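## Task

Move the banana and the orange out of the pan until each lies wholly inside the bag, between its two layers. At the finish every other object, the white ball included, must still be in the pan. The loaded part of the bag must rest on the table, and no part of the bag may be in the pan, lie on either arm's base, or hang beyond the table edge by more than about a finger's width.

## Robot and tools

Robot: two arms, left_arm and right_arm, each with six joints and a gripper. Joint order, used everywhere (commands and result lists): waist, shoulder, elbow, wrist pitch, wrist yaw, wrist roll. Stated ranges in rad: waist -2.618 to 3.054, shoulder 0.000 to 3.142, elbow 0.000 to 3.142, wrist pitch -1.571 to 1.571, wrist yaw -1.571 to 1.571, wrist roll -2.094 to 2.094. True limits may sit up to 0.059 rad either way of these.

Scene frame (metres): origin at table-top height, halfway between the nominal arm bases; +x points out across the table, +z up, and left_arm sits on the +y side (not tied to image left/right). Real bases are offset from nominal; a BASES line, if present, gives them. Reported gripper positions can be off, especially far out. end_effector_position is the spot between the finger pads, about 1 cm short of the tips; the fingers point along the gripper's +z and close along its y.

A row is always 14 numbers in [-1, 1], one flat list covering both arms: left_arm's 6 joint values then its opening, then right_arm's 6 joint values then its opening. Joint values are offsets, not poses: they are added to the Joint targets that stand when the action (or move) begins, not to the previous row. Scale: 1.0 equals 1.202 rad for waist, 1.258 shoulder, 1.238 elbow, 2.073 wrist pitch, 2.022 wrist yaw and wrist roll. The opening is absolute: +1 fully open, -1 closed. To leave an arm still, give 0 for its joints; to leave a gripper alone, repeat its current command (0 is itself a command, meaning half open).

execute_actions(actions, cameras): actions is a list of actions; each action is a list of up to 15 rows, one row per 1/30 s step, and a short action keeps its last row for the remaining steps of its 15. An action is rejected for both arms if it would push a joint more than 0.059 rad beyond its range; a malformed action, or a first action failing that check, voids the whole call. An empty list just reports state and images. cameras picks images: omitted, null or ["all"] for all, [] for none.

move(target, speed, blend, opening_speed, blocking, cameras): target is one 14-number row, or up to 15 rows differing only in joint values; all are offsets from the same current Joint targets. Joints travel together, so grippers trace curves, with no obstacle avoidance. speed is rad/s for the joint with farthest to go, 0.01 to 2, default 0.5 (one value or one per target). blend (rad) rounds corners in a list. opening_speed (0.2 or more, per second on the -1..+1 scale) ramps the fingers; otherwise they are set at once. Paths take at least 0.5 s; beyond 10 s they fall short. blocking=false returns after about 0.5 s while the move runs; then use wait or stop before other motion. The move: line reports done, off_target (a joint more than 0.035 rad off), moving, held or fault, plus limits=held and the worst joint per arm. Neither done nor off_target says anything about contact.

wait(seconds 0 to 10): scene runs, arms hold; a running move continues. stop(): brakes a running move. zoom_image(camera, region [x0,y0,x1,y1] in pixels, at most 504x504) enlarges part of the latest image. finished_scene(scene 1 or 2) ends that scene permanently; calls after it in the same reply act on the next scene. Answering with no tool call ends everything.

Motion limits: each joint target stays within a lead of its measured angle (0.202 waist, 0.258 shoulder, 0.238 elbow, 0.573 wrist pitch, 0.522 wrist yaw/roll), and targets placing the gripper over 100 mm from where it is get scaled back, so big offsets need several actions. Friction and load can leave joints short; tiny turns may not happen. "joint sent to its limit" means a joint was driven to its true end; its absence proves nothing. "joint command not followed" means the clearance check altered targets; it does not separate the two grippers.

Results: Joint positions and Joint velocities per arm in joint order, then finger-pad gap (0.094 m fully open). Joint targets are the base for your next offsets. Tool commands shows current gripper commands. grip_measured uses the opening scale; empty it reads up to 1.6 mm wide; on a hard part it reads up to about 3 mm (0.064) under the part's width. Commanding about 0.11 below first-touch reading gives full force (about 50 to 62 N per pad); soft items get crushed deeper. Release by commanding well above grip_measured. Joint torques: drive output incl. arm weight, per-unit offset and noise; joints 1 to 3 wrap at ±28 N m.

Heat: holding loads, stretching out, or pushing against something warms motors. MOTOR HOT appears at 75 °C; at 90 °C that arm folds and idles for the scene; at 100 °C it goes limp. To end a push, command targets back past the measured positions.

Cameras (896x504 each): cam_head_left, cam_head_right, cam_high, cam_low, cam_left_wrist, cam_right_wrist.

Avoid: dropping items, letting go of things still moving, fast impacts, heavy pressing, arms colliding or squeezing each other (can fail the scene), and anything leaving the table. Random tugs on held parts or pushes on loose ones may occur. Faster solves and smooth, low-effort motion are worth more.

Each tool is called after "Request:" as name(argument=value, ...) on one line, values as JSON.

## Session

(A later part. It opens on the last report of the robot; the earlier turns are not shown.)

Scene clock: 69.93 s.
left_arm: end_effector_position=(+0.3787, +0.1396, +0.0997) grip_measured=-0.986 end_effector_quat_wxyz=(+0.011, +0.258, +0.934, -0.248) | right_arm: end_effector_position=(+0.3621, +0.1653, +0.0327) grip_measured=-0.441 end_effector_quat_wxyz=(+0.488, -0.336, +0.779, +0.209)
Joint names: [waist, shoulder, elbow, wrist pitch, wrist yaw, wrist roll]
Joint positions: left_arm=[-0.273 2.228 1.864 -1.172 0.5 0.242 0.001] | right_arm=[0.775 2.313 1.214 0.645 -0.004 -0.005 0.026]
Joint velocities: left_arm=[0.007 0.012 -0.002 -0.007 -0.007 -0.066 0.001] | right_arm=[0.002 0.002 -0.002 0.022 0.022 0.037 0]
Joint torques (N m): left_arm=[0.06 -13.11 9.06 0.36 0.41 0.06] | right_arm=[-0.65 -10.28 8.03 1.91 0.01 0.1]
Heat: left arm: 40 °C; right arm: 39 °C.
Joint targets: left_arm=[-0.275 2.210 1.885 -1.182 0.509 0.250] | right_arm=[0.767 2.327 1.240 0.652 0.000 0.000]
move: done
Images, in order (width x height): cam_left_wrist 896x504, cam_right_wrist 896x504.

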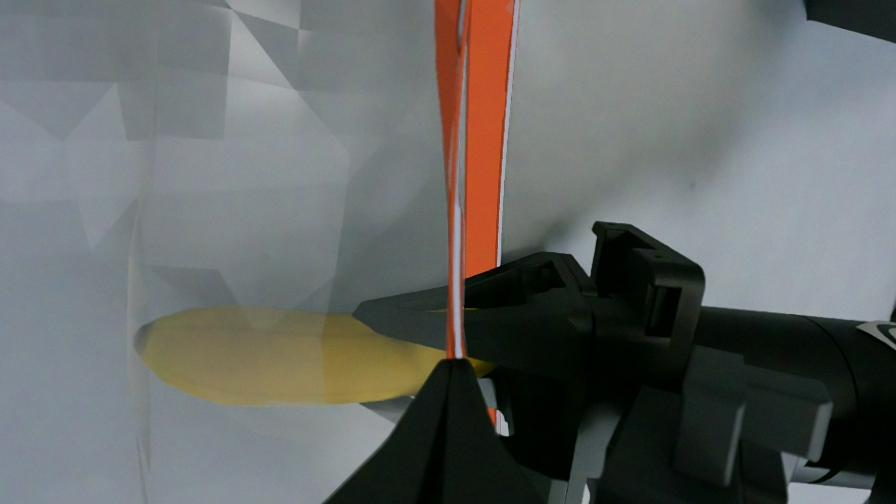

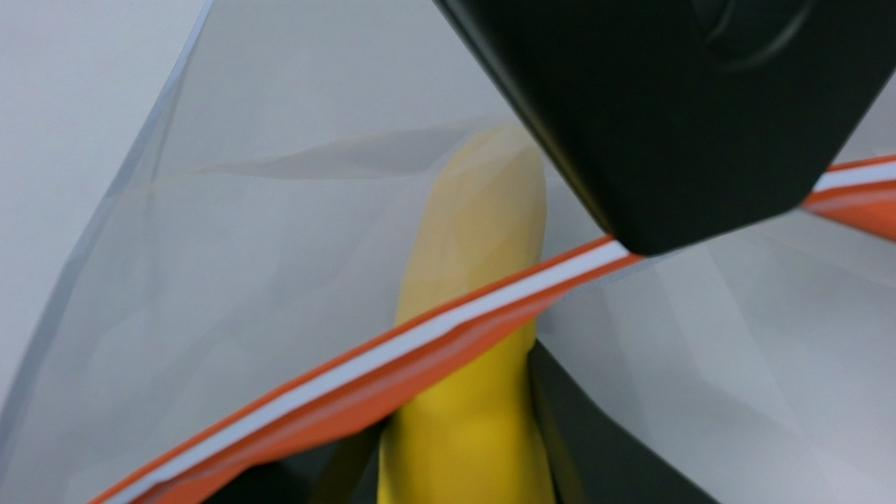

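Request:
wait(seconds=0, cameras=["cam_head_left","cam_head_right","cam_low","cam_high"])

Request:
zoom_image(camera="cam_head_left", region=[240, 180, 440, 330])

Request:
zoom_image(camera="cam_low", region=[330, 240, 560, 400])

Scene clock: 71.43 s.
left_arm: end_effector_position=(+0.3787, +0.1396, +0.0997) grip_measured=-0.986 end_effector_quat_wxyz=(+0.011, +0.258, +0.934, -0.248) | right_arm: end_effector_position=(+0.3620, +0.1652, +0.0325) grip_measured=-0.441 end_effector_quat_wxyz=(+0.487, -0.336, +0.779, +0.208)
Joint names: [waist, shoulder, elbow, wrist pitch, wrist yaw, wrist roll]
Joint positions: left_arm=[-0.273 2.228 1.864 -1.172 0.5 0.242 0.001] | right_arm=[0.775 2.313 1.214 0.645 -0.004 -0.005 0.026]
Joint velocities: left_arm=[-0.012 -0.002 -0.012 0.051 -0.007 0.037 0.001] | right_arm=[-0.002 0.002 0.002 -0.007 -0.051 -0.007 0]
Joint torques (N m): left_arm=[0.13 -13.12 9.07 0.36 0.4 0.05] | right_arm=[-0.66 -10.28 8.05 1.95 0 0.09]
Heat: left arm: 41 °C; right arm: 40 °C.
Joint targets: left_arm=[-0.275 2.210 1.885 -1.182 0.509 0.250] | right_arm=[0.767 2.327 1.240 0.652 0.000 0.000]
Tool commands: left_gripper/opening=-1.0 right_gripper/opening=-0.5
Images, in order (width x height): cam_head_left 896x504, cam_head_right 896x504, cam_high 896x504, cam_low 896x504.

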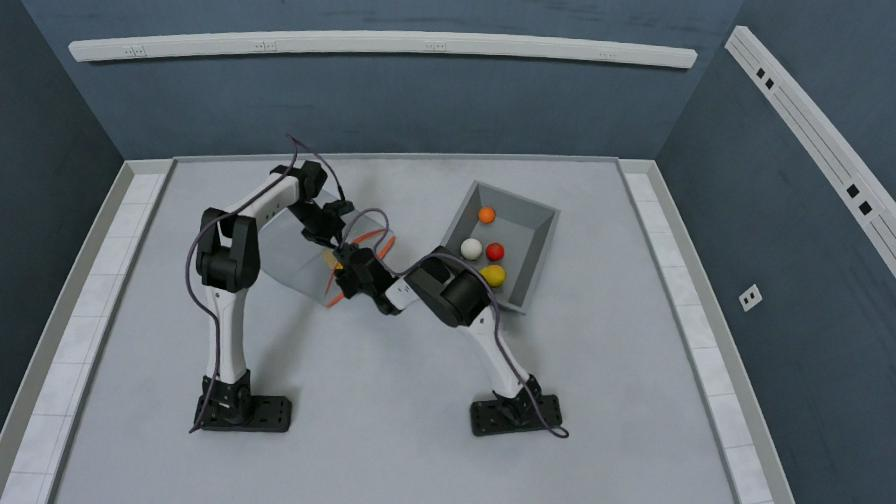

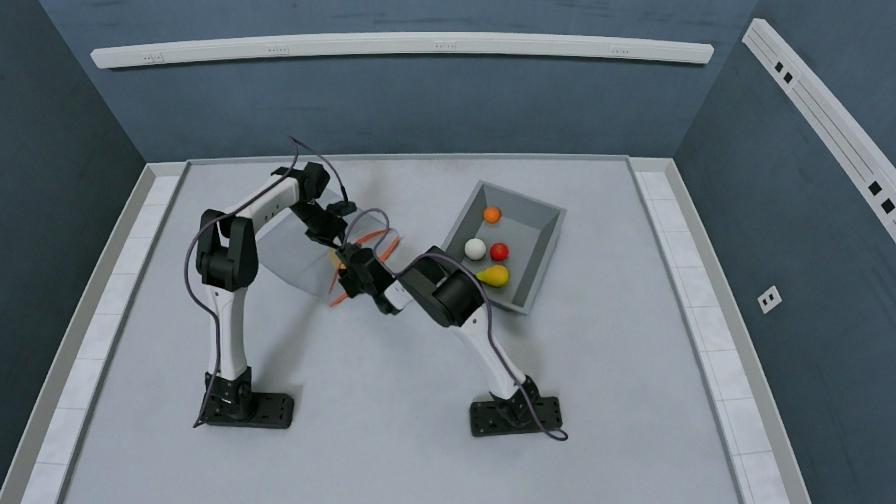

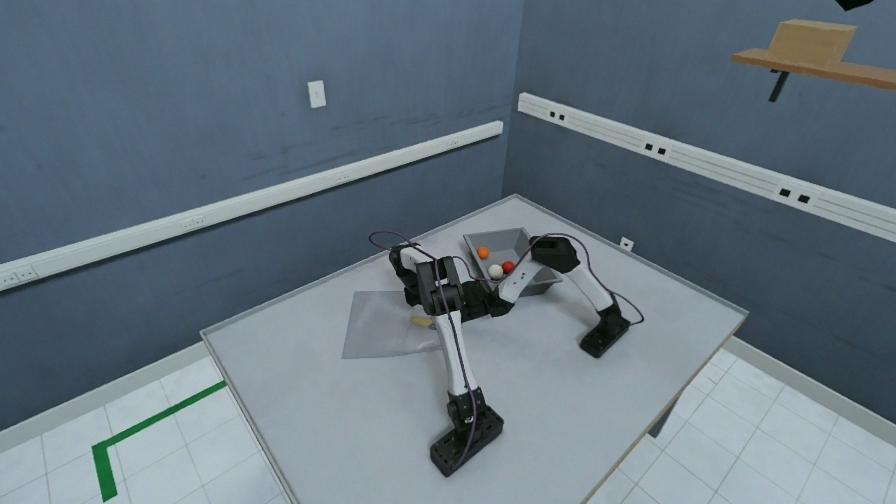

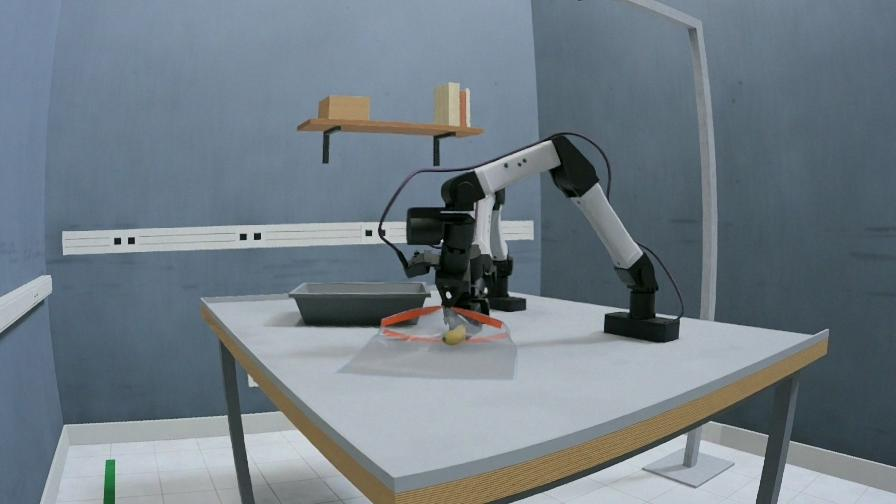

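Scaled by 2.520 from the camera's 896x504 image, which has a finer 1280x720 frame.

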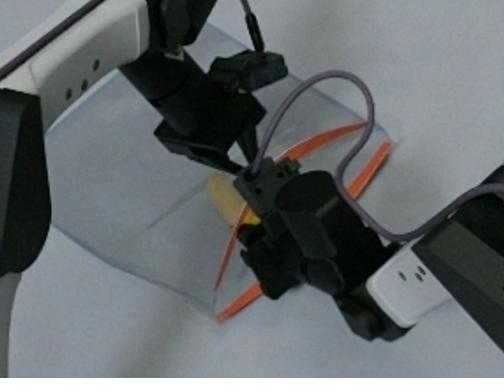

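Scaled by 2.191 from the camera's 896x504 image, which has a finer 1280x720 frame.

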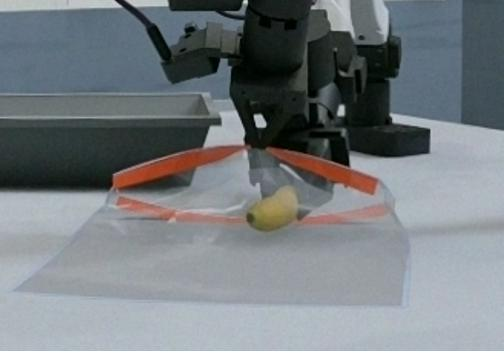

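Request:
move(target=[0,0,0,0,0,0,-1,0,0.0146,0,0.0118,0,0,-0.5], speed=0.25, cameras=["cam_left_wrist"])

Scene clock: 73.87 s.
left_arm: end_effector_position=(+0.3787, +0.1396, +0.0997) grip_measured=-0.986 end_effector_quat_wxyz=(+0.011, +0.258, +0.934, -0.248) | right_arm: end_effector_position=(+0.3615, +0.1647, +0.0242) grip_measured=-0.441 end_effector_quat_wxyz=(+0.483, -0.337, +0.781, +0.207)
Joint names: [waist, shoulder, elbow, wrist pitch, wrist yaw, wrist roll]
Joint positions: left_arm=[-0.273 2.228 1.864 -1.172 0.5 0.242 0.001] | right_arm=[0.775 2.331 1.216 0.652 -0.004 -0.005 0.026]
Joint velocities: left_arm=[0.022 0.007 0.012 -0.022 -0.125 -0.037 -0.001] | right_arm=[-0.012 -0.007 0.007 -0.007 -0.007 -0.051 0]
Joint torques (N m): left_arm=[0.12 -13.12 9.1 0.36 0.4 0.05] | right_arm=[-0.66 -10.35 7.82 2.15 0.01 0.09]
Heat: left arm: 41 °C; right arm: 40 °C.
Joint targets: left_arm=[-0.275 2.210 1.885 -1.182 0.509 0.250] | right_arm=[0.767 2.346 1.240 0.677 0.000 0.000]
move: done
Images, in order (width x height): cam_left_wrist 896x504.

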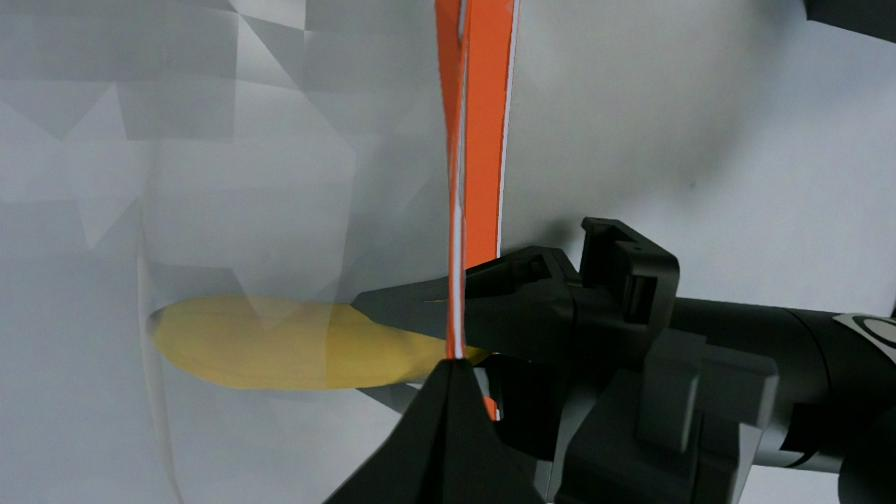

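Request:
move(target=[0,0,0,0,0,0,-1,0,0.0028,0,0.0014,0,0,-0.5], speed=0.25, cameras=[])

Request:
move(target=[0,0,0,0,0,0,-1,0,0,0,0,0,0,-0.1], opening_speed=0.35, cameras=["cam_left_wrist","cam_right_wrist"])

Scene clock: 74.87 s.
left_arm: end_effector_position=(+0.3787, +0.1396, +0.0997) grip_measured=-0.986 end_effector_quat_wxyz=(+0.011, +0.258, +0.934, -0.248) | right_arm: end_effector_position=(+0.3617, +0.1649, +0.0248) grip_measured=-0.441 end_effector_quat_wxyz=(+0.485, -0.336, +0.780, +0.207)
Joint names: [waist, shoulder, elbow, wrist pitch, wrist yaw, wrist roll]
Joint positions: left_arm=[-0.273 2.228 1.864 -1.172 0.5 0.242 0.001] | right_arm=[0.775 2.331 1.216 0.655 -0.004 -0.005 0.026]
Joint velocities: left_arm=[0.007 0.007 -0.007 0.007 -0.037 0.007 0.001] | right_arm=[-0.002 0.012 -0.017 -0.081 0.007 0.037 0.001]
Joint torques (N m): left_arm=[0.08 -13.08 9.11 0.36 0.4 0.05] | right_arm=[-0.65 -10.04 7.8 2.11 0 0.09]
Heat: left arm: 41 °C; right arm: 40 °C.
Joint targets: left_arm=[-0.275 2.210 1.885 -1.182 0.509 0.250] | right_arm=[0.767 2.349 1.240 0.680 0.000 0.000]
move: done
No camera images: "cameras" was empty.

Scene clock: 76.23 s.
left_arm: end_effector_position=(+0.3787, +0.1396, +0.0997) grip_measured=-0.986 end_effector_quat_wxyz=(+0.011, +0.258, +0.934, -0.248) | right_arm: end_effector_position=(+0.3619, +0.1651, +0.0255) grip_measured=-0.101 end_effector_quat_wxyz=(+0.486, -0.336, +0.780, +0.208)
Joint names: [waist, shoulder, elbow, wrist pitch, wrist yaw, wrist roll]
Joint positions: left_arm=[-0.273 2.228 1.864 -1.172 0.5 0.242 0.001] | right_arm=[0.775 2.331 1.216 0.658 -0.004 -0.005 0.042]
Joint velocities: left_arm=[-0.017 -0.007 -0.012 0.007 -0.022 0.022 0] | right_arm=[0.007 -0.002 -0.012 -0.081 -0.051 0.007 0.001]
Joint torques (N m): left_arm=[0.13 -13.12 9.11 0.36 0.4 0.06] | right_arm=[-0.68 -10.06 7.86 2.08 0.01 0.09]
Heat: left arm: 41 °C; right arm: 40 °C.
Joint targets: left_arm=[-0.275 2.210 1.885 -1.182 0.509 0.250] | right_arm=[0.767 2.349 1.240 0.679 0.000 0.000]
move: done
Images, in order (width x height): cam_left_wrist 896x504, cam_right_wrist 896x504.

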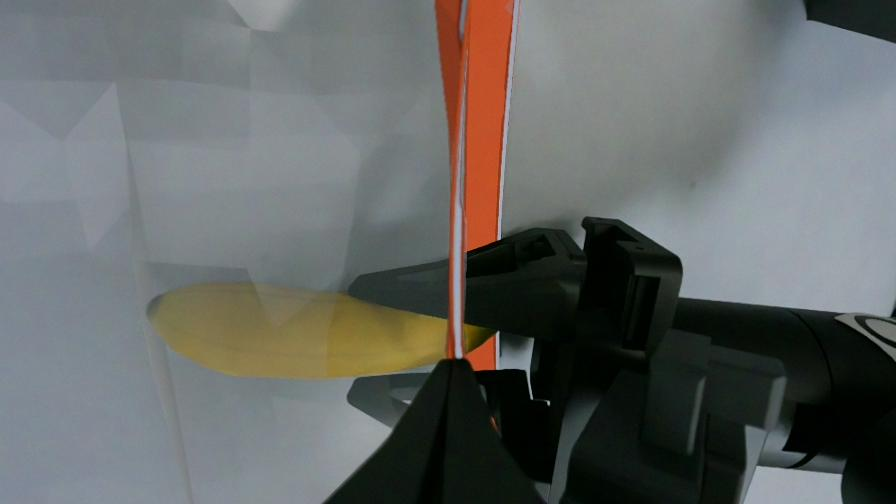

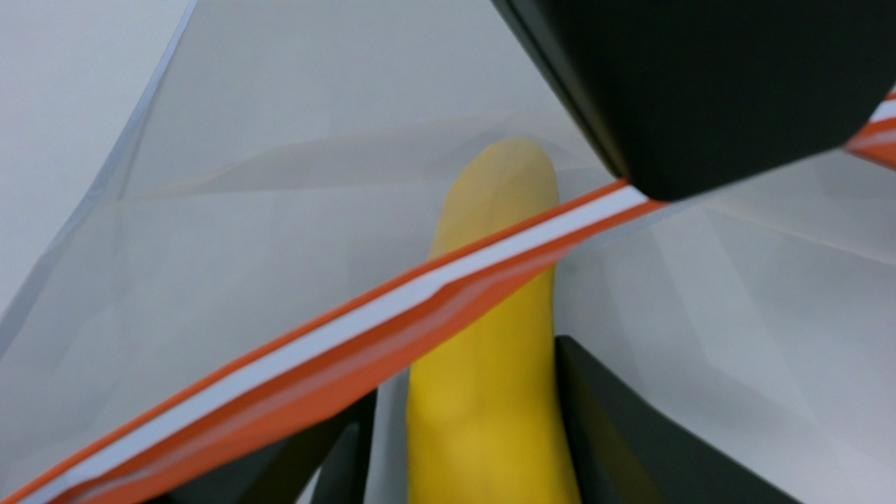

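Request:
move(target=[0,0,0,0,0,0,-1,0,-0.0533,-0.101,0.0328,0,0,-0.1], speed=0.25, cameras=["cam_left_wrist","cam_right_wrist"])

Scene clock: 78.00 s.
left_arm: end_effector_position=(+0.3787, +0.1396, +0.0997) grip_measured=-0.986 end_effector_quat_wxyz=(+0.011, +0.258, +0.934, -0.248) | right_arm: end_effector_position=(+0.3510, +0.1537, +0.0193) grip_measured=-0.101 end_effector_quat_wxyz=(+0.494, -0.334, +0.774, +0.211)
Joint names: [waist, shoulder, elbow, wrist pitch, wrist yaw, wrist roll]
Joint positions: left_arm=[-0.273 2.228 1.864 -1.172 0.5 0.242 0.001] | right_arm=[0.775 2.322 1.125 0.761 -0.004 -0.005 0.042]
Joint velocities: left_arm=[-0.002 -0.012 -0.012 -0.081 -0.007 -0.022 0.001] | right_arm=[0.002 0.017 0.017 -0.037 -0.022 -0.007 0.001]
Joint torques (N m): left_arm=[0.13 -13.14 9.1 0.36 0.4 0.05] | right_arm=[-0.65 -14.75 4.21 1.78 0.01 0.09]
Heat: left arm: 42 °C; right arm: 41 °C.
Joint targets: left_arm=[-0.275 2.210 1.885 -1.182 0.509 0.250] | right_arm=[0.767 2.282 1.115 0.748 0.000 0.000]
move: off_target (right_arm); right_arm: the shoulder is farthest, 0.040 rad from its target
Images, in order (width x height): cam_left_wrist 896x504, cam_right_wrist 896x504.

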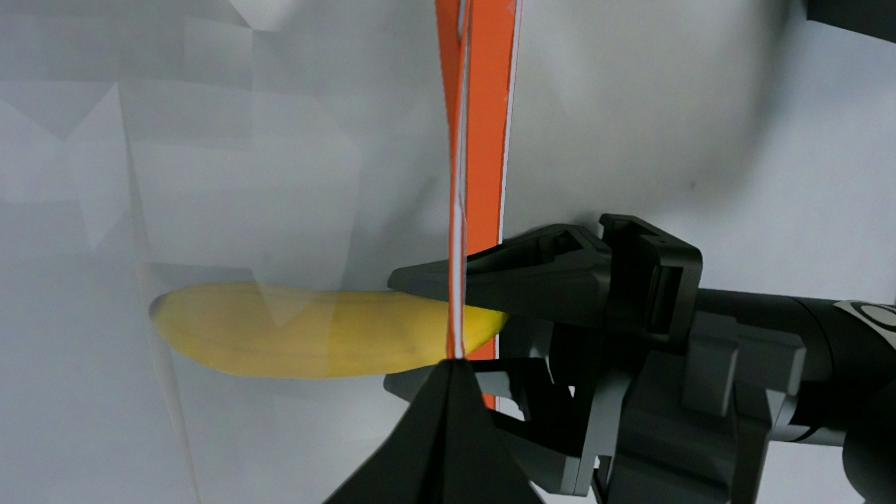

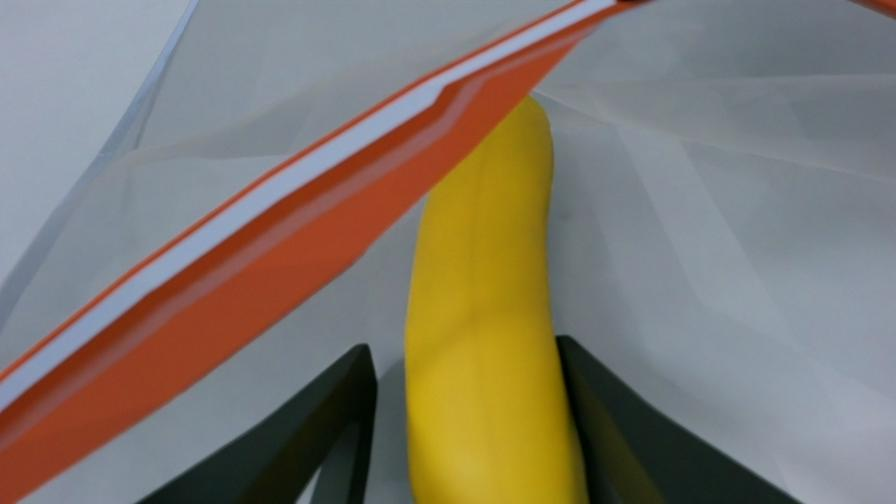

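Request:
move(target=[0,0,0,0,0,0,-1,0,0,0,0,0,0,-0.52], opening_speed=0.5, cameras=["cam_left_wrist","cam_right_wrist"])

Scene clock: 79.43 s.
left_arm: end_effector_position=(+0.3787, +0.1396, +0.0997) grip_measured=-0.986 end_effector_quat_wxyz=(+0.011, +0.258, +0.934, -0.248) | right_arm: end_effector_position=(+0.3520, +0.1525, +0.0192) grip_measured=-0.472 end_effector_quat_wxyz=(+0.495, -0.333, +0.775, +0.210)
Joint names: [waist, shoulder, elbow, wrist pitch, wrist yaw, wrist roll]
Joint positions: left_arm=[-0.273 2.228 1.864 -1.172 0.5 0.242 0.001] | right_arm=[0.773 2.322 1.124 0.761 -0.001 -0.005 0.025]
Joint velocities: left_arm=[0.007 0.017 -0.007 0.022 -0.066 0.037 -0.001] | right_arm=[-0.012 -0.002 0.002 -0.051 -0.022 -0.022 -0.001]
Joint torques (N m): left_arm=[0.13 -13.14 9.13 0.35 0.4 0.05] | right_arm=[-0.43 -14.74 4.29 1.74 -0.01 0.09]
Heat: left arm: 42 °C; right arm: 41 °C.
Joint targets: left_arm=[-0.275 2.210 1.885 -1.182 0.509 0.250] | right_arm=[0.768 2.282 1.115 0.748 0.000 0.000]
move: off_target (right_arm); right_arm: the shoulder is farthest, 0.040 rad from its target
Images, in order (width x height): cam_left_wrist 896x504, cam_right_wrist 896x504.

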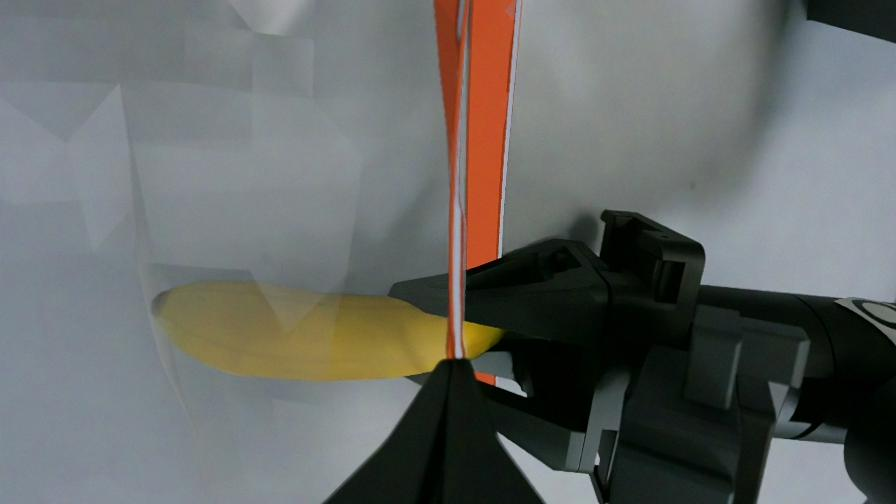

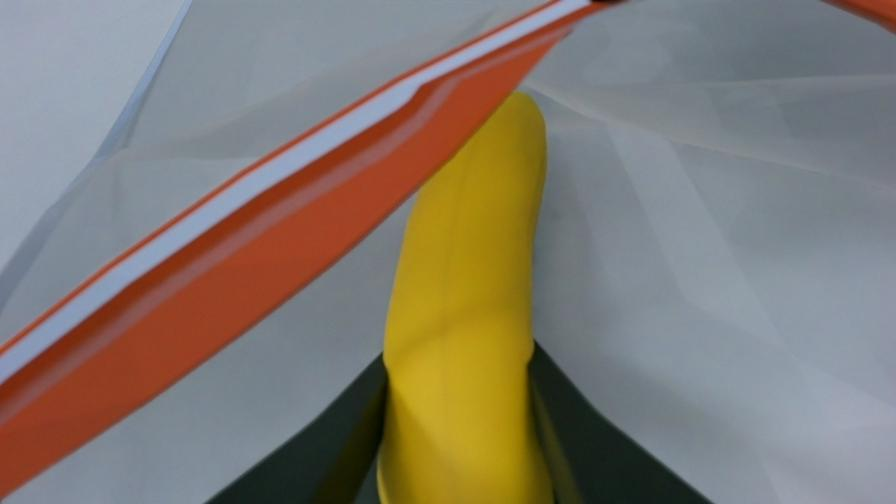

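Request:
move(target=[[0,0,0,0,0,0,-1,0,0.0223,-0.0105,0.0608,0,0,-0.52],[0,0,0,0,0,0,-1,0,0.097,0.1292,0.0096,0,0,-0.52]], speed=0.2, cameras=["cam_left_wrist","cam_right_wrist","cam_head_left"])

Scene clock: 82.17 s.
left_arm: end_effector_position=(+0.3786, +0.1396, +0.0997) grip_measured=-0.986 end_effector_quat_wxyz=(+0.011, +0.259, +0.934, -0.248) | right_arm: end_effector_position=(+0.3726, +0.1739, +0.0281) grip_measured=-0.479 end_effector_quat_wxyz=(+0.516, -0.326, +0.761, +0.219)
Joint names: [waist, shoulder, elbow, wrist pitch, wrist yaw, wrist roll]
Joint positions: left_arm=[-0.273 2.228 1.864 -1.172 0.5 0.243 0.001] | right_arm=[0.773 2.389 1.25 0.759 -0.001 -0.005 0.024]
Joint velocities: left_arm=[0.002 0.032 -0.012 -0.007 0.051 -0.051 0.001] | right_arm=[-0.007 -0.022 -0.012 -0.007 -0.007 -0.007 0]
Joint torques (N m): left_arm=[0.12 -13.11 9.07 0.36 0.39 0.06] | right_arm=[-0.46 -10.59 7.9 1.93 -0.01 0.09]
Heat: left arm: 42 °C; right arm: 42 °C.
Joint targets: left_arm=[-0.275 2.210 1.885 -1.182 0.509 0.250] | right_arm=[0.768 2.404 1.275 0.767 0.000 0.000]
move: done
Images, in order (width x height): cam_head_left 896x504, cam_left_wrist 896x504, cam_right_wrist 896x504.

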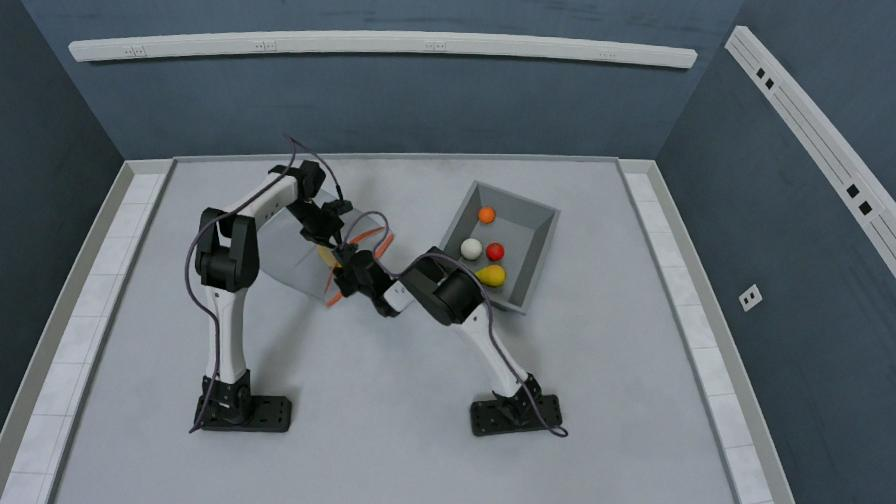

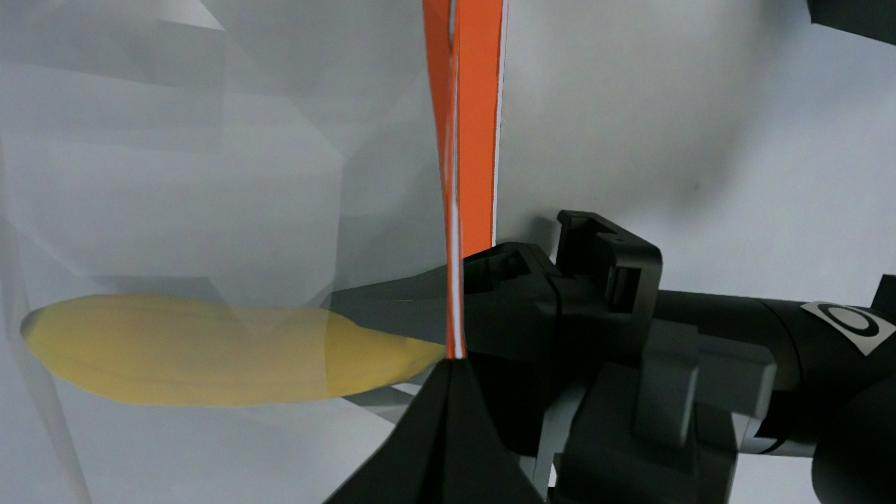

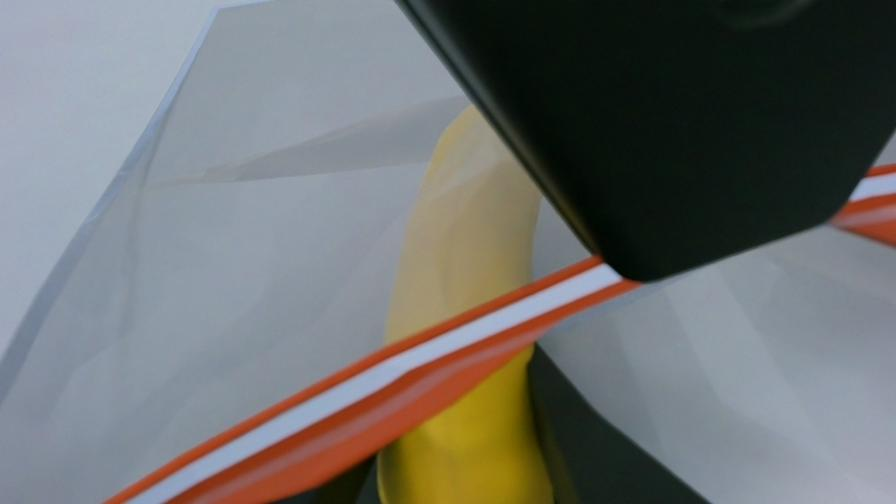

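Request:
move(target=[0,0,0,0,0,0,-1,0,0.0,0,-0.018,0,0,-0.52], speed=0.15, cameras=["cam_right_wrist"])

Scene clock: 83.33 s.
left_arm: end_effector_position=(+0.3786, +0.1396, +0.0997) grip_measured=-0.986 end_effector_quat_wxyz=(+0.011, +0.259, +0.934, -0.248) | right_arm: end_effector_position=(+0.3704, +0.1717, +0.0205) grip_measured=-0.479 end_effector_quat_wxyz=(+0.503, -0.330, +0.769, +0.214)
Joint names: [waist, shoulder, elbow, wrist pitch, wrist yaw, wrist roll]
Joint positions: left_arm=[-0.273 2.228 1.864 -1.172 0.5 0.243 0.001] | right_arm=[0.773 2.389 1.25 0.726 -0.001 -0.005 0.024]
Joint velocities: left_arm=[0.007 -0.012 0.012 0.022 -0.007 -0.022 0] | right_arm=[0.007 -0.007 -0.002 -0.051 -0.051 0.051 0]
Joint torques (N m): left_arm=[0.08 -13.14 9.11 0.37 0.4 0.05] | right_arm=[-0.44 -10.61 7.87 1.94 -0.02 0.1]
Heat: left arm: 42 °C; right arm: 42 °C.
Joint targets: left_arm=[-0.275 2.210 1.885 -1.182 0.509 0.250] | right_arm=[0.768 2.404 1.275 0.730 0.000 0.000]
move: done
Images, in order (width x height): cam_right_wrist 896x504.

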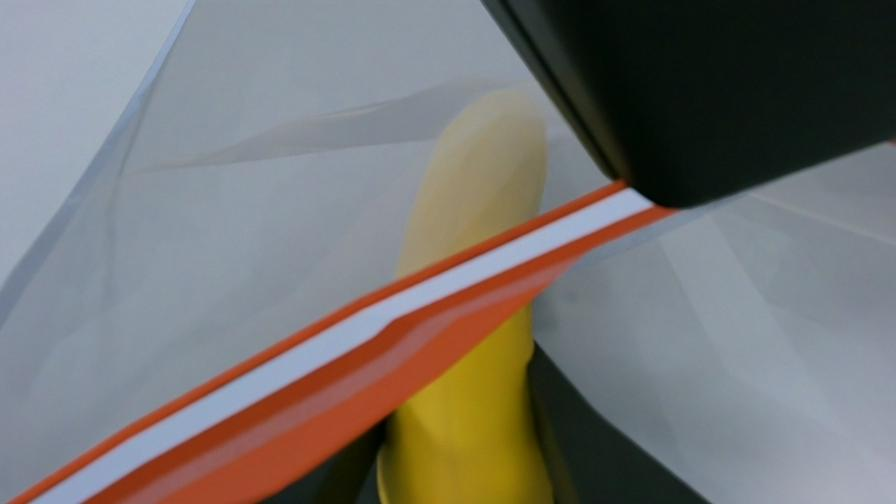

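Request:
move(target=[0,0,0,0,0,0,-1,0,0,0,0,0,0,-0.1], opening_speed=0.35, cameras=["cam_right_wrist"])

Scene clock: 87.23 s.
left_arm: end_effector_position=(+0.3786, +0.1396, +0.0997) grip_measured=-0.986 end_effector_quat_wxyz=(+0.011, +0.259, +0.934, -0.248) | right_arm: end_effector_position=(+0.3704, +0.1717, +0.0205) grip_measured=-0.101 end_effector_quat_wxyz=(+0.503, -0.330, +0.769, +0.214)
Joint names: [waist, shoulder, elbow, wrist pitch, wrist yaw, wrist roll]
Joint positions: left_arm=[-0.273 2.228 1.864 -1.172 0.5 0.243 0.001] | right_arm=[0.773 2.389 1.25 0.726 -0.001 -0.005 0.042]
Joint velocities: left_arm=[0.002 -0.012 -0.012 0.007 -0.066 0.037 0.002] | right_arm=[-0.007 0.007 0.017 -0.037 0.051 -0.022 -0.001]
Joint torques (N m): left_arm=[0.13 -13.14 9.09 0.37 0.41 0.06] | right_arm=[-0.47 -10.62 7.86 1.94 -0.01 0.09]
Heat: left arm: 43 °C; right arm: 42 °C.
Joint targets: left_arm=[-0.275 2.210 1.885 -1.182 0.509 0.250] | right_arm=[0.768 2.404 1.275 0.730 0.000 0.000]
move: done
Images, in order (width x height): cam_right_wrist 896x504.

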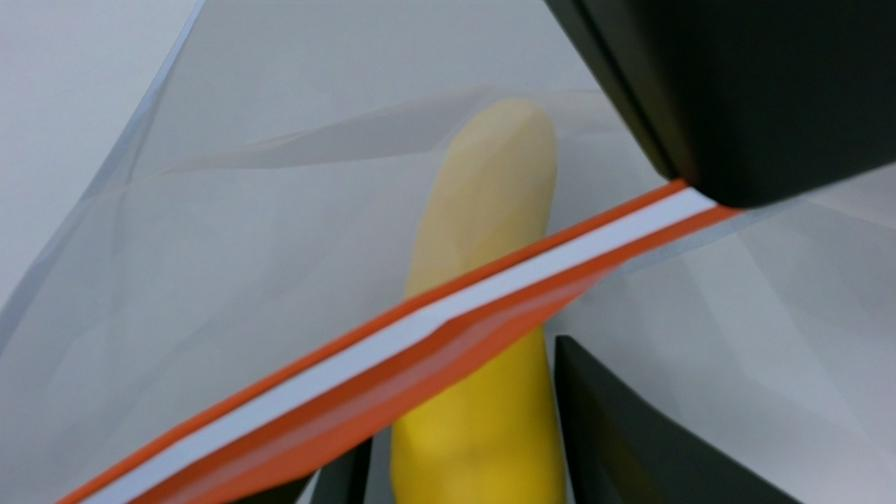

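Request:
move(target=[[0,0,0,0,0,0,-1,0,-0.1129,-0.1417,0.0323,0,0,-0.1],[0,0,0,0,0,0,-1,0,-0.318,-0.4544,0.0468,0,0,-0.1],[0,0,0,0,0,0,-1,0,-0.6312,-0.5502,-0.1903,0,0,-0.1],[0,0,0,0,0,0,-1,-0.0832,-0.9332,-0.4047,-0.5451,0,0,-0.1],[0,0,0,0,0,0,-1,-0.6223,-0.0191,0.7108,-0.7636,0.0979,0.1731,-0.1]], speed=[0.3,0.45,0.7,0.9,0.8], blend=0.08, cameras=["cam_left_wrist","cam_right_wrist","cam_head_left"])

Scene clock: 93.00 s.
left_arm: end_effector_position=(+0.3786, +0.1396, +0.0997) grip_measured=-0.986 end_effector_quat_wxyz=(+0.011, +0.259, +0.934, -0.248) | right_arm: end_effector_position=(+0.5317, -0.2629, +0.1030) grip_measured=-0.101 end_effector_quat_wxyz=(+0.247, +0.165, +0.954, -0.045)
Joint names: [waist, shoulder, elbow, wrist pitch, wrist yaw, wrist roll]
Joint positions: left_arm=[-0.273 2.228 1.864 -1.172 0.5 0.243 0.001] | right_arm=[0.014 2.371 2.126 -0.852 0.19 0.344 0.042]
Joint velocities: left_arm=[-0.022 0.002 -0.007 -0.007 -0.066 0.037 0.001] | right_arm=[-0.007 -0.002 -0.002 0.051 0.051 -0.066 0]
Joint torques (N m): left_arm=[0.09 -13.15 9.06 0.36 0.4 0.05] | right_arm=[0.69 -12.36 9.63 1.16 0.15 0.14]
Heat: left arm: 43 °C; right arm: 43 °C.
Joint targets: left_arm=[-0.275 2.210 1.885 -1.182 0.509 0.250] | right_arm=[0.020 2.380 2.154 -0.853 0.198 0.350]
move: done
Images, in order (width x height): cam_head_left 896x504, cam_left_wrist 896x504, cam_right_wrist 896x504.

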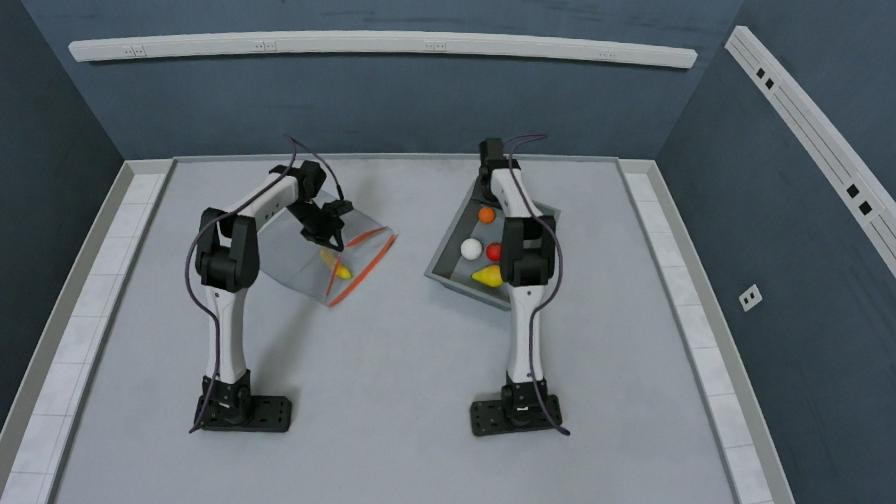

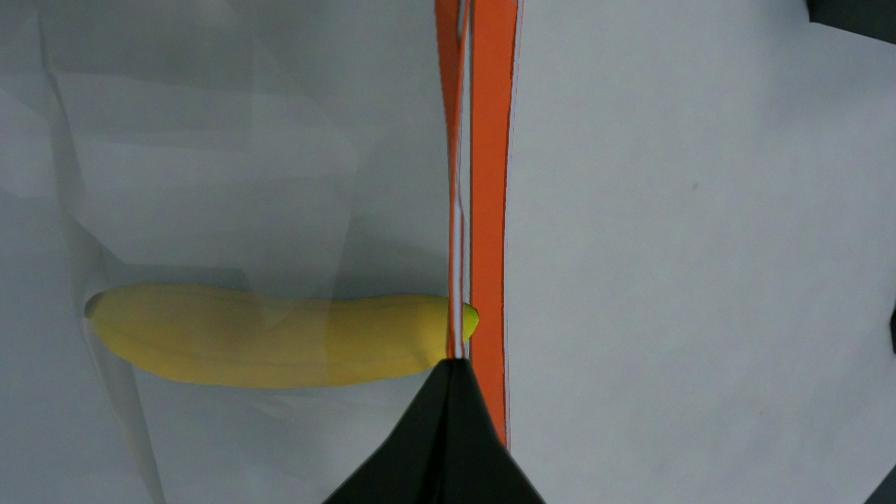

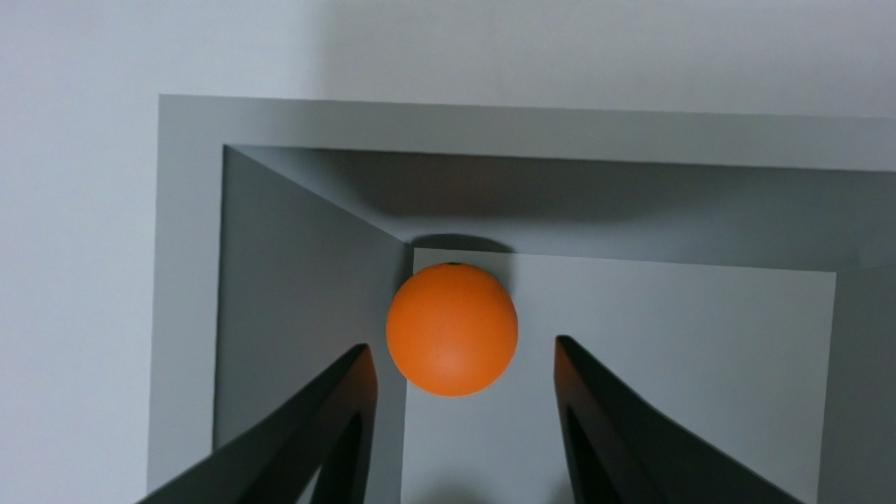

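Request:
move(target=[0,0,0,0,0,0,-1,-0.1414,0.1312,0.1906,-0.1061,-0.2676,-0.55,0.3], speed=0.7, cameras=["cam_right_wrist"])

Scene clock: 97.87 s.
left_arm: end_effector_position=(+0.3786, +0.1396, +0.0997) grip_measured=-0.986 end_effector_quat_wxyz=(+0.011, +0.259, +0.934, -0.248) | right_arm: end_effector_position=(+0.5260, -0.2661, +0.0833) grip_measured=+0.299 end_effector_quat_wxyz=(+0.217, -0.332, +0.914, +0.079)
Joint names: [waist, shoulder, elbow, wrist pitch, wrist yaw, wrist roll]
Joint positions: left_arm=[-0.273 2.228 1.864 -1.172 0.5 0.243 0.001] | right_arm=[-0.148 2.529 2.362 -1.071 -0.334 -0.756 0.061]
Joint velocities: left_arm=[-0.037 0.002 -0.017 0.007 -0.022 -0.022 0] | right_arm=[-0.002 0.012 0.002 -0.051 -0.081 0.007 0]
Joint torques (N m): left_arm=[0.09 -13.12 9.13 0.36 0.4 0.05] | right_arm=[-0.25 -12.36 9.35 0.87 -0.32 -0.04]
Heat: left arm: 44 °C; right arm: 43 °C.
Joint targets: left_arm=[-0.275 2.210 1.885 -1.182 0.509 0.250] | right_arm=[-0.150 2.545 2.390 -1.073 -0.343 -0.762]
move: done
Images, in order (width x height): cam_right_wrist 896x504.

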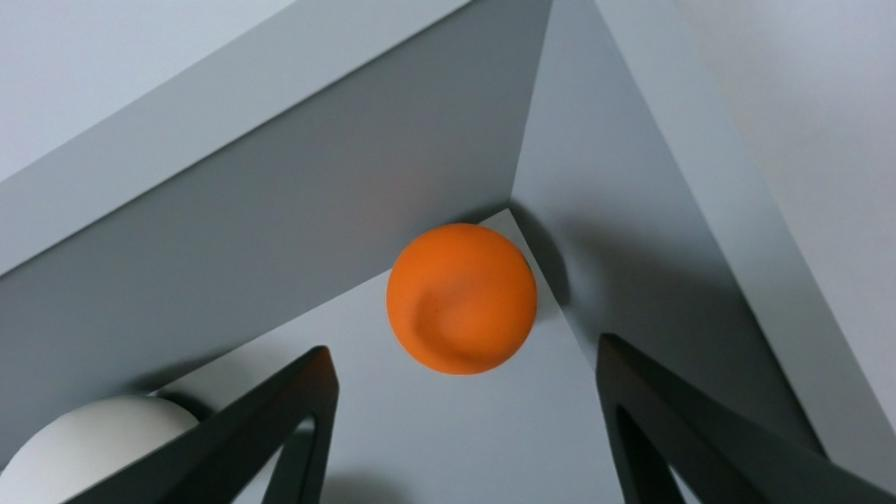

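Request:
execute_actions(actions=[], cameras=["cam_right_wrist", "cam_head_left"])

Scene clock: 99.63 s.
left_arm: end_effector_position=(+0.3786, +0.1396, +0.0997) grip_measured=-0.986 end_effector_quat_wxyz=(+0.011, +0.259, +0.934, -0.248) | right_arm: end_effector_position=(+0.5259, -0.2660, +0.0833) grip_measured=+0.299 end_effector_quat_wxyz=(+0.217, -0.333, +0.914, +0.080)
Joint names: [waist, shoulder, elbow, wrist pitch, wrist yaw, wrist roll]
Joint positions: left_arm=[-0.273 2.228 1.864 -1.172 0.5 0.243 0.001] | right_arm=[-0.148 2.529 2.362 -1.071 -0.334 -0.757 0.061]
Joint velocities: left_arm=[0.007 -0.012 0.002 0.022 0.037 -0.051 0] | right_arm=[-0.002 0.007 -0.007 0.007 0.037 -0.066 0]
Joint torques (N m): left_arm=[0.13 -13.15 9.13 0.35 0.4 0.06] | right_arm=[-0.2 -12.36 9.35 0.87 -0.31 -0.02]
Heat: left arm: 44 °C; right arm: 44 °C.
Joint targets: left_arm=[-0.275 2.210 1.885 -1.182 0.509 0.250] | right_arm=[-0.150 2.545 2.390 -1.073 -0.343 -0.762]
Tool commands: left_gripper/opening=-1.0 right_gripper/opening=+0.3
Images, in order (width x height): cam_head_left 896x504, cam_right_wrist 896x504.

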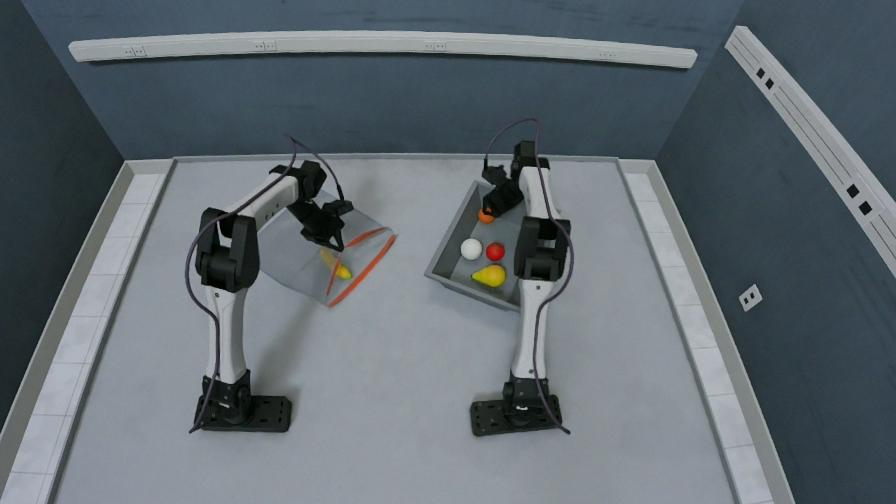

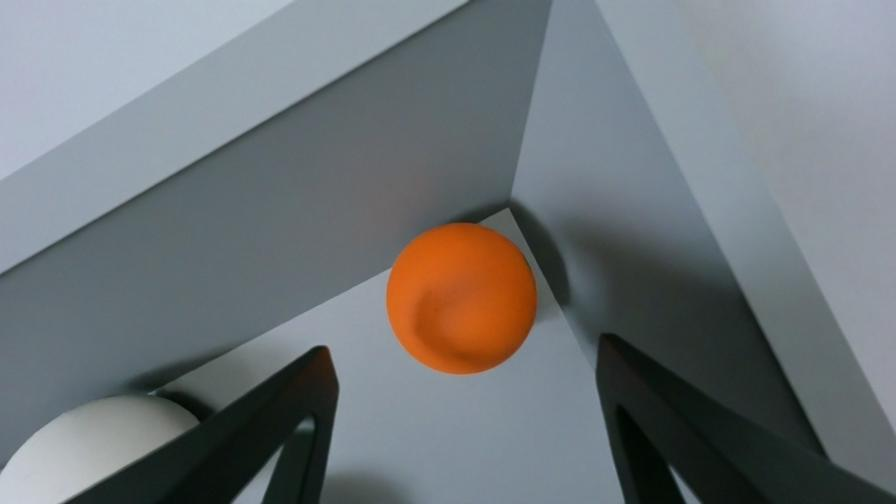

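Request:
move(target=[0,0,0,0,0,0,-1,0.0116,0.0111,-0.0759,0.0511,0,0,0.22], speed=0.3, cameras=["cam_right_wrist"])

Scene clock: 102.73 s.
left_arm: end_effector_position=(+0.3786, +0.1396, +0.0997) grip_measured=-0.986 end_effector_quat_wxyz=(+0.011, +0.259, +0.934, -0.248) | right_arm: end_effector_position=(+0.5305, -0.2645, +0.0580) grip_measured=+0.221 end_effector_quat_wxyz=(+0.219, -0.335, +0.913, +0.079)
Joint names: [waist, shoulder, elbow, wrist pitch, wrist yaw, wrist roll]
Joint positions: left_arm=[-0.273 2.228 1.864 -1.172 0.5 0.243 0.001] | right_arm=[-0.144 2.549 2.297 -0.982 -0.335 -0.757 0.057]
Joint velocities: left_arm=[0.012 -0.012 -0.002 0.022 -0.007 -0.007 0] | right_arm=[0.007 0.007 -0.012 0.007 -0.051 -0.022 0.001]
Joint torques (N m): left_arm=[0.13 -13.14 9.11 0.36 0.39 0.05] | right_arm=[0.75 -13.01 6.63 1.02 -0.31 -0.01]
Heat: left arm: 44 °C; right arm: 45 °C.
Joint targets: left_arm=[-0.275 2.210 1.885 -1.182 0.509 0.250] | right_arm=[-0.137 2.559 2.297 -0.967 -0.343 -0.762]
move: done
Images, in order (width x height): cam_right_wrist 896x504.

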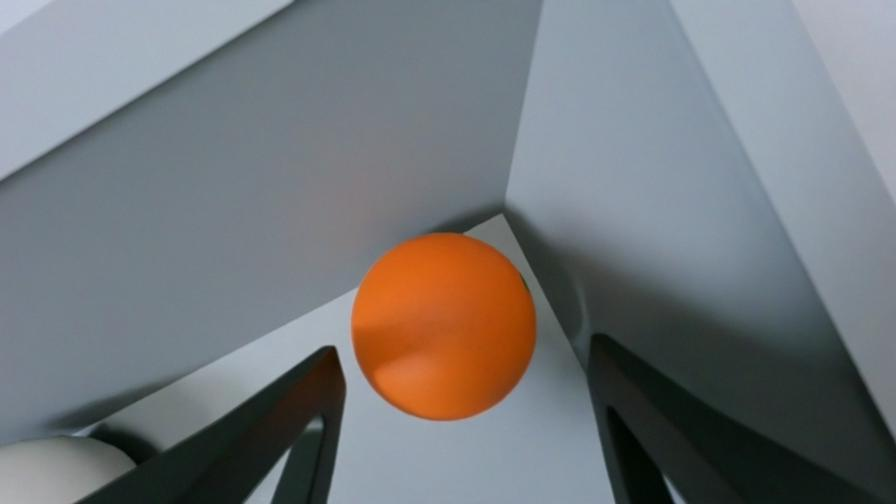

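Request:
move(target=[[0,0,0,0,0,0,-1,0.0083,0,0,0,0,0,0.17],[0,0,0,0,0,0,-1,0.0083,0,-0.035,0.0209,0,0,0.17]], speed=0.25, cameras=["cam_right_wrist"])

Scene clock: 105.23 s.
left_arm: end_effector_position=(+0.3786, +0.1396, +0.0997) grip_measured=-0.986 end_effector_quat_wxyz=(+0.011, +0.259, +0.934, -0.248) | right_arm: end_effector_position=(+0.5306, -0.2568, +0.0478) grip_measured=+0.171 end_effector_quat_wxyz=(+0.219, -0.341, +0.910, +0.081)
Joint names: [waist, shoulder, elbow, wrist pitch, wrist yaw, wrist roll]
Joint positions: left_arm=[-0.273 2.228 1.864 -1.172 0.5 0.243 0.001] | right_arm=[-0.131 2.549 2.256 -0.939 -0.335 -0.757 0.055]
Joint velocities: left_arm=[-0.022 -0.002 0.007 -0.051 -0.007 -0.051 -0.001] | right_arm=[-0.007 -0.017 0.007 -0.037 0.051 -0.022 0]
Joint torques (N m): left_arm=[0.08 -13.11 9.14 0.36 0.4 0.06] | right_arm=[0.65 -13.01 6.43 1.04 -0.3 -0.01]
Heat: left arm: 45 °C; right arm: 45 °C.
Joint targets: left_arm=[-0.275 2.210 1.885 -1.182 0.509 0.250] | right_arm=[-0.126 2.559 2.253 -0.924 -0.343 -0.762]
move: done
Images, in order (width x height): cam_right_wrist 896x504.

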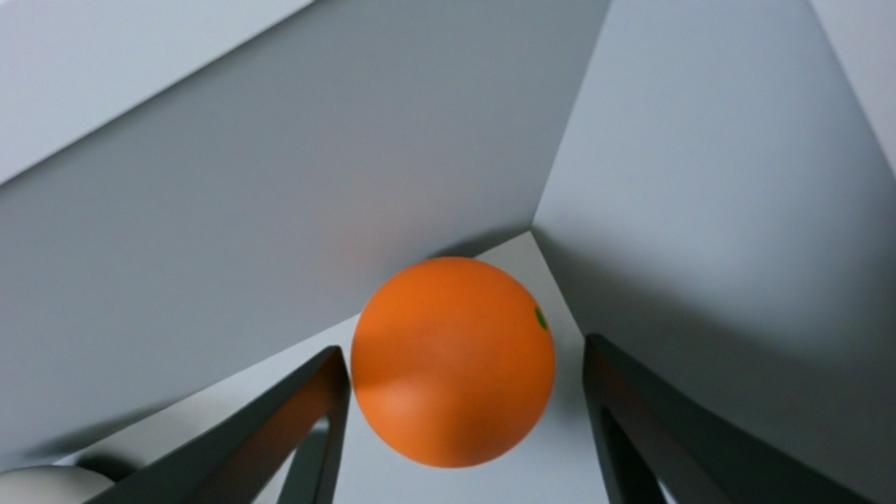

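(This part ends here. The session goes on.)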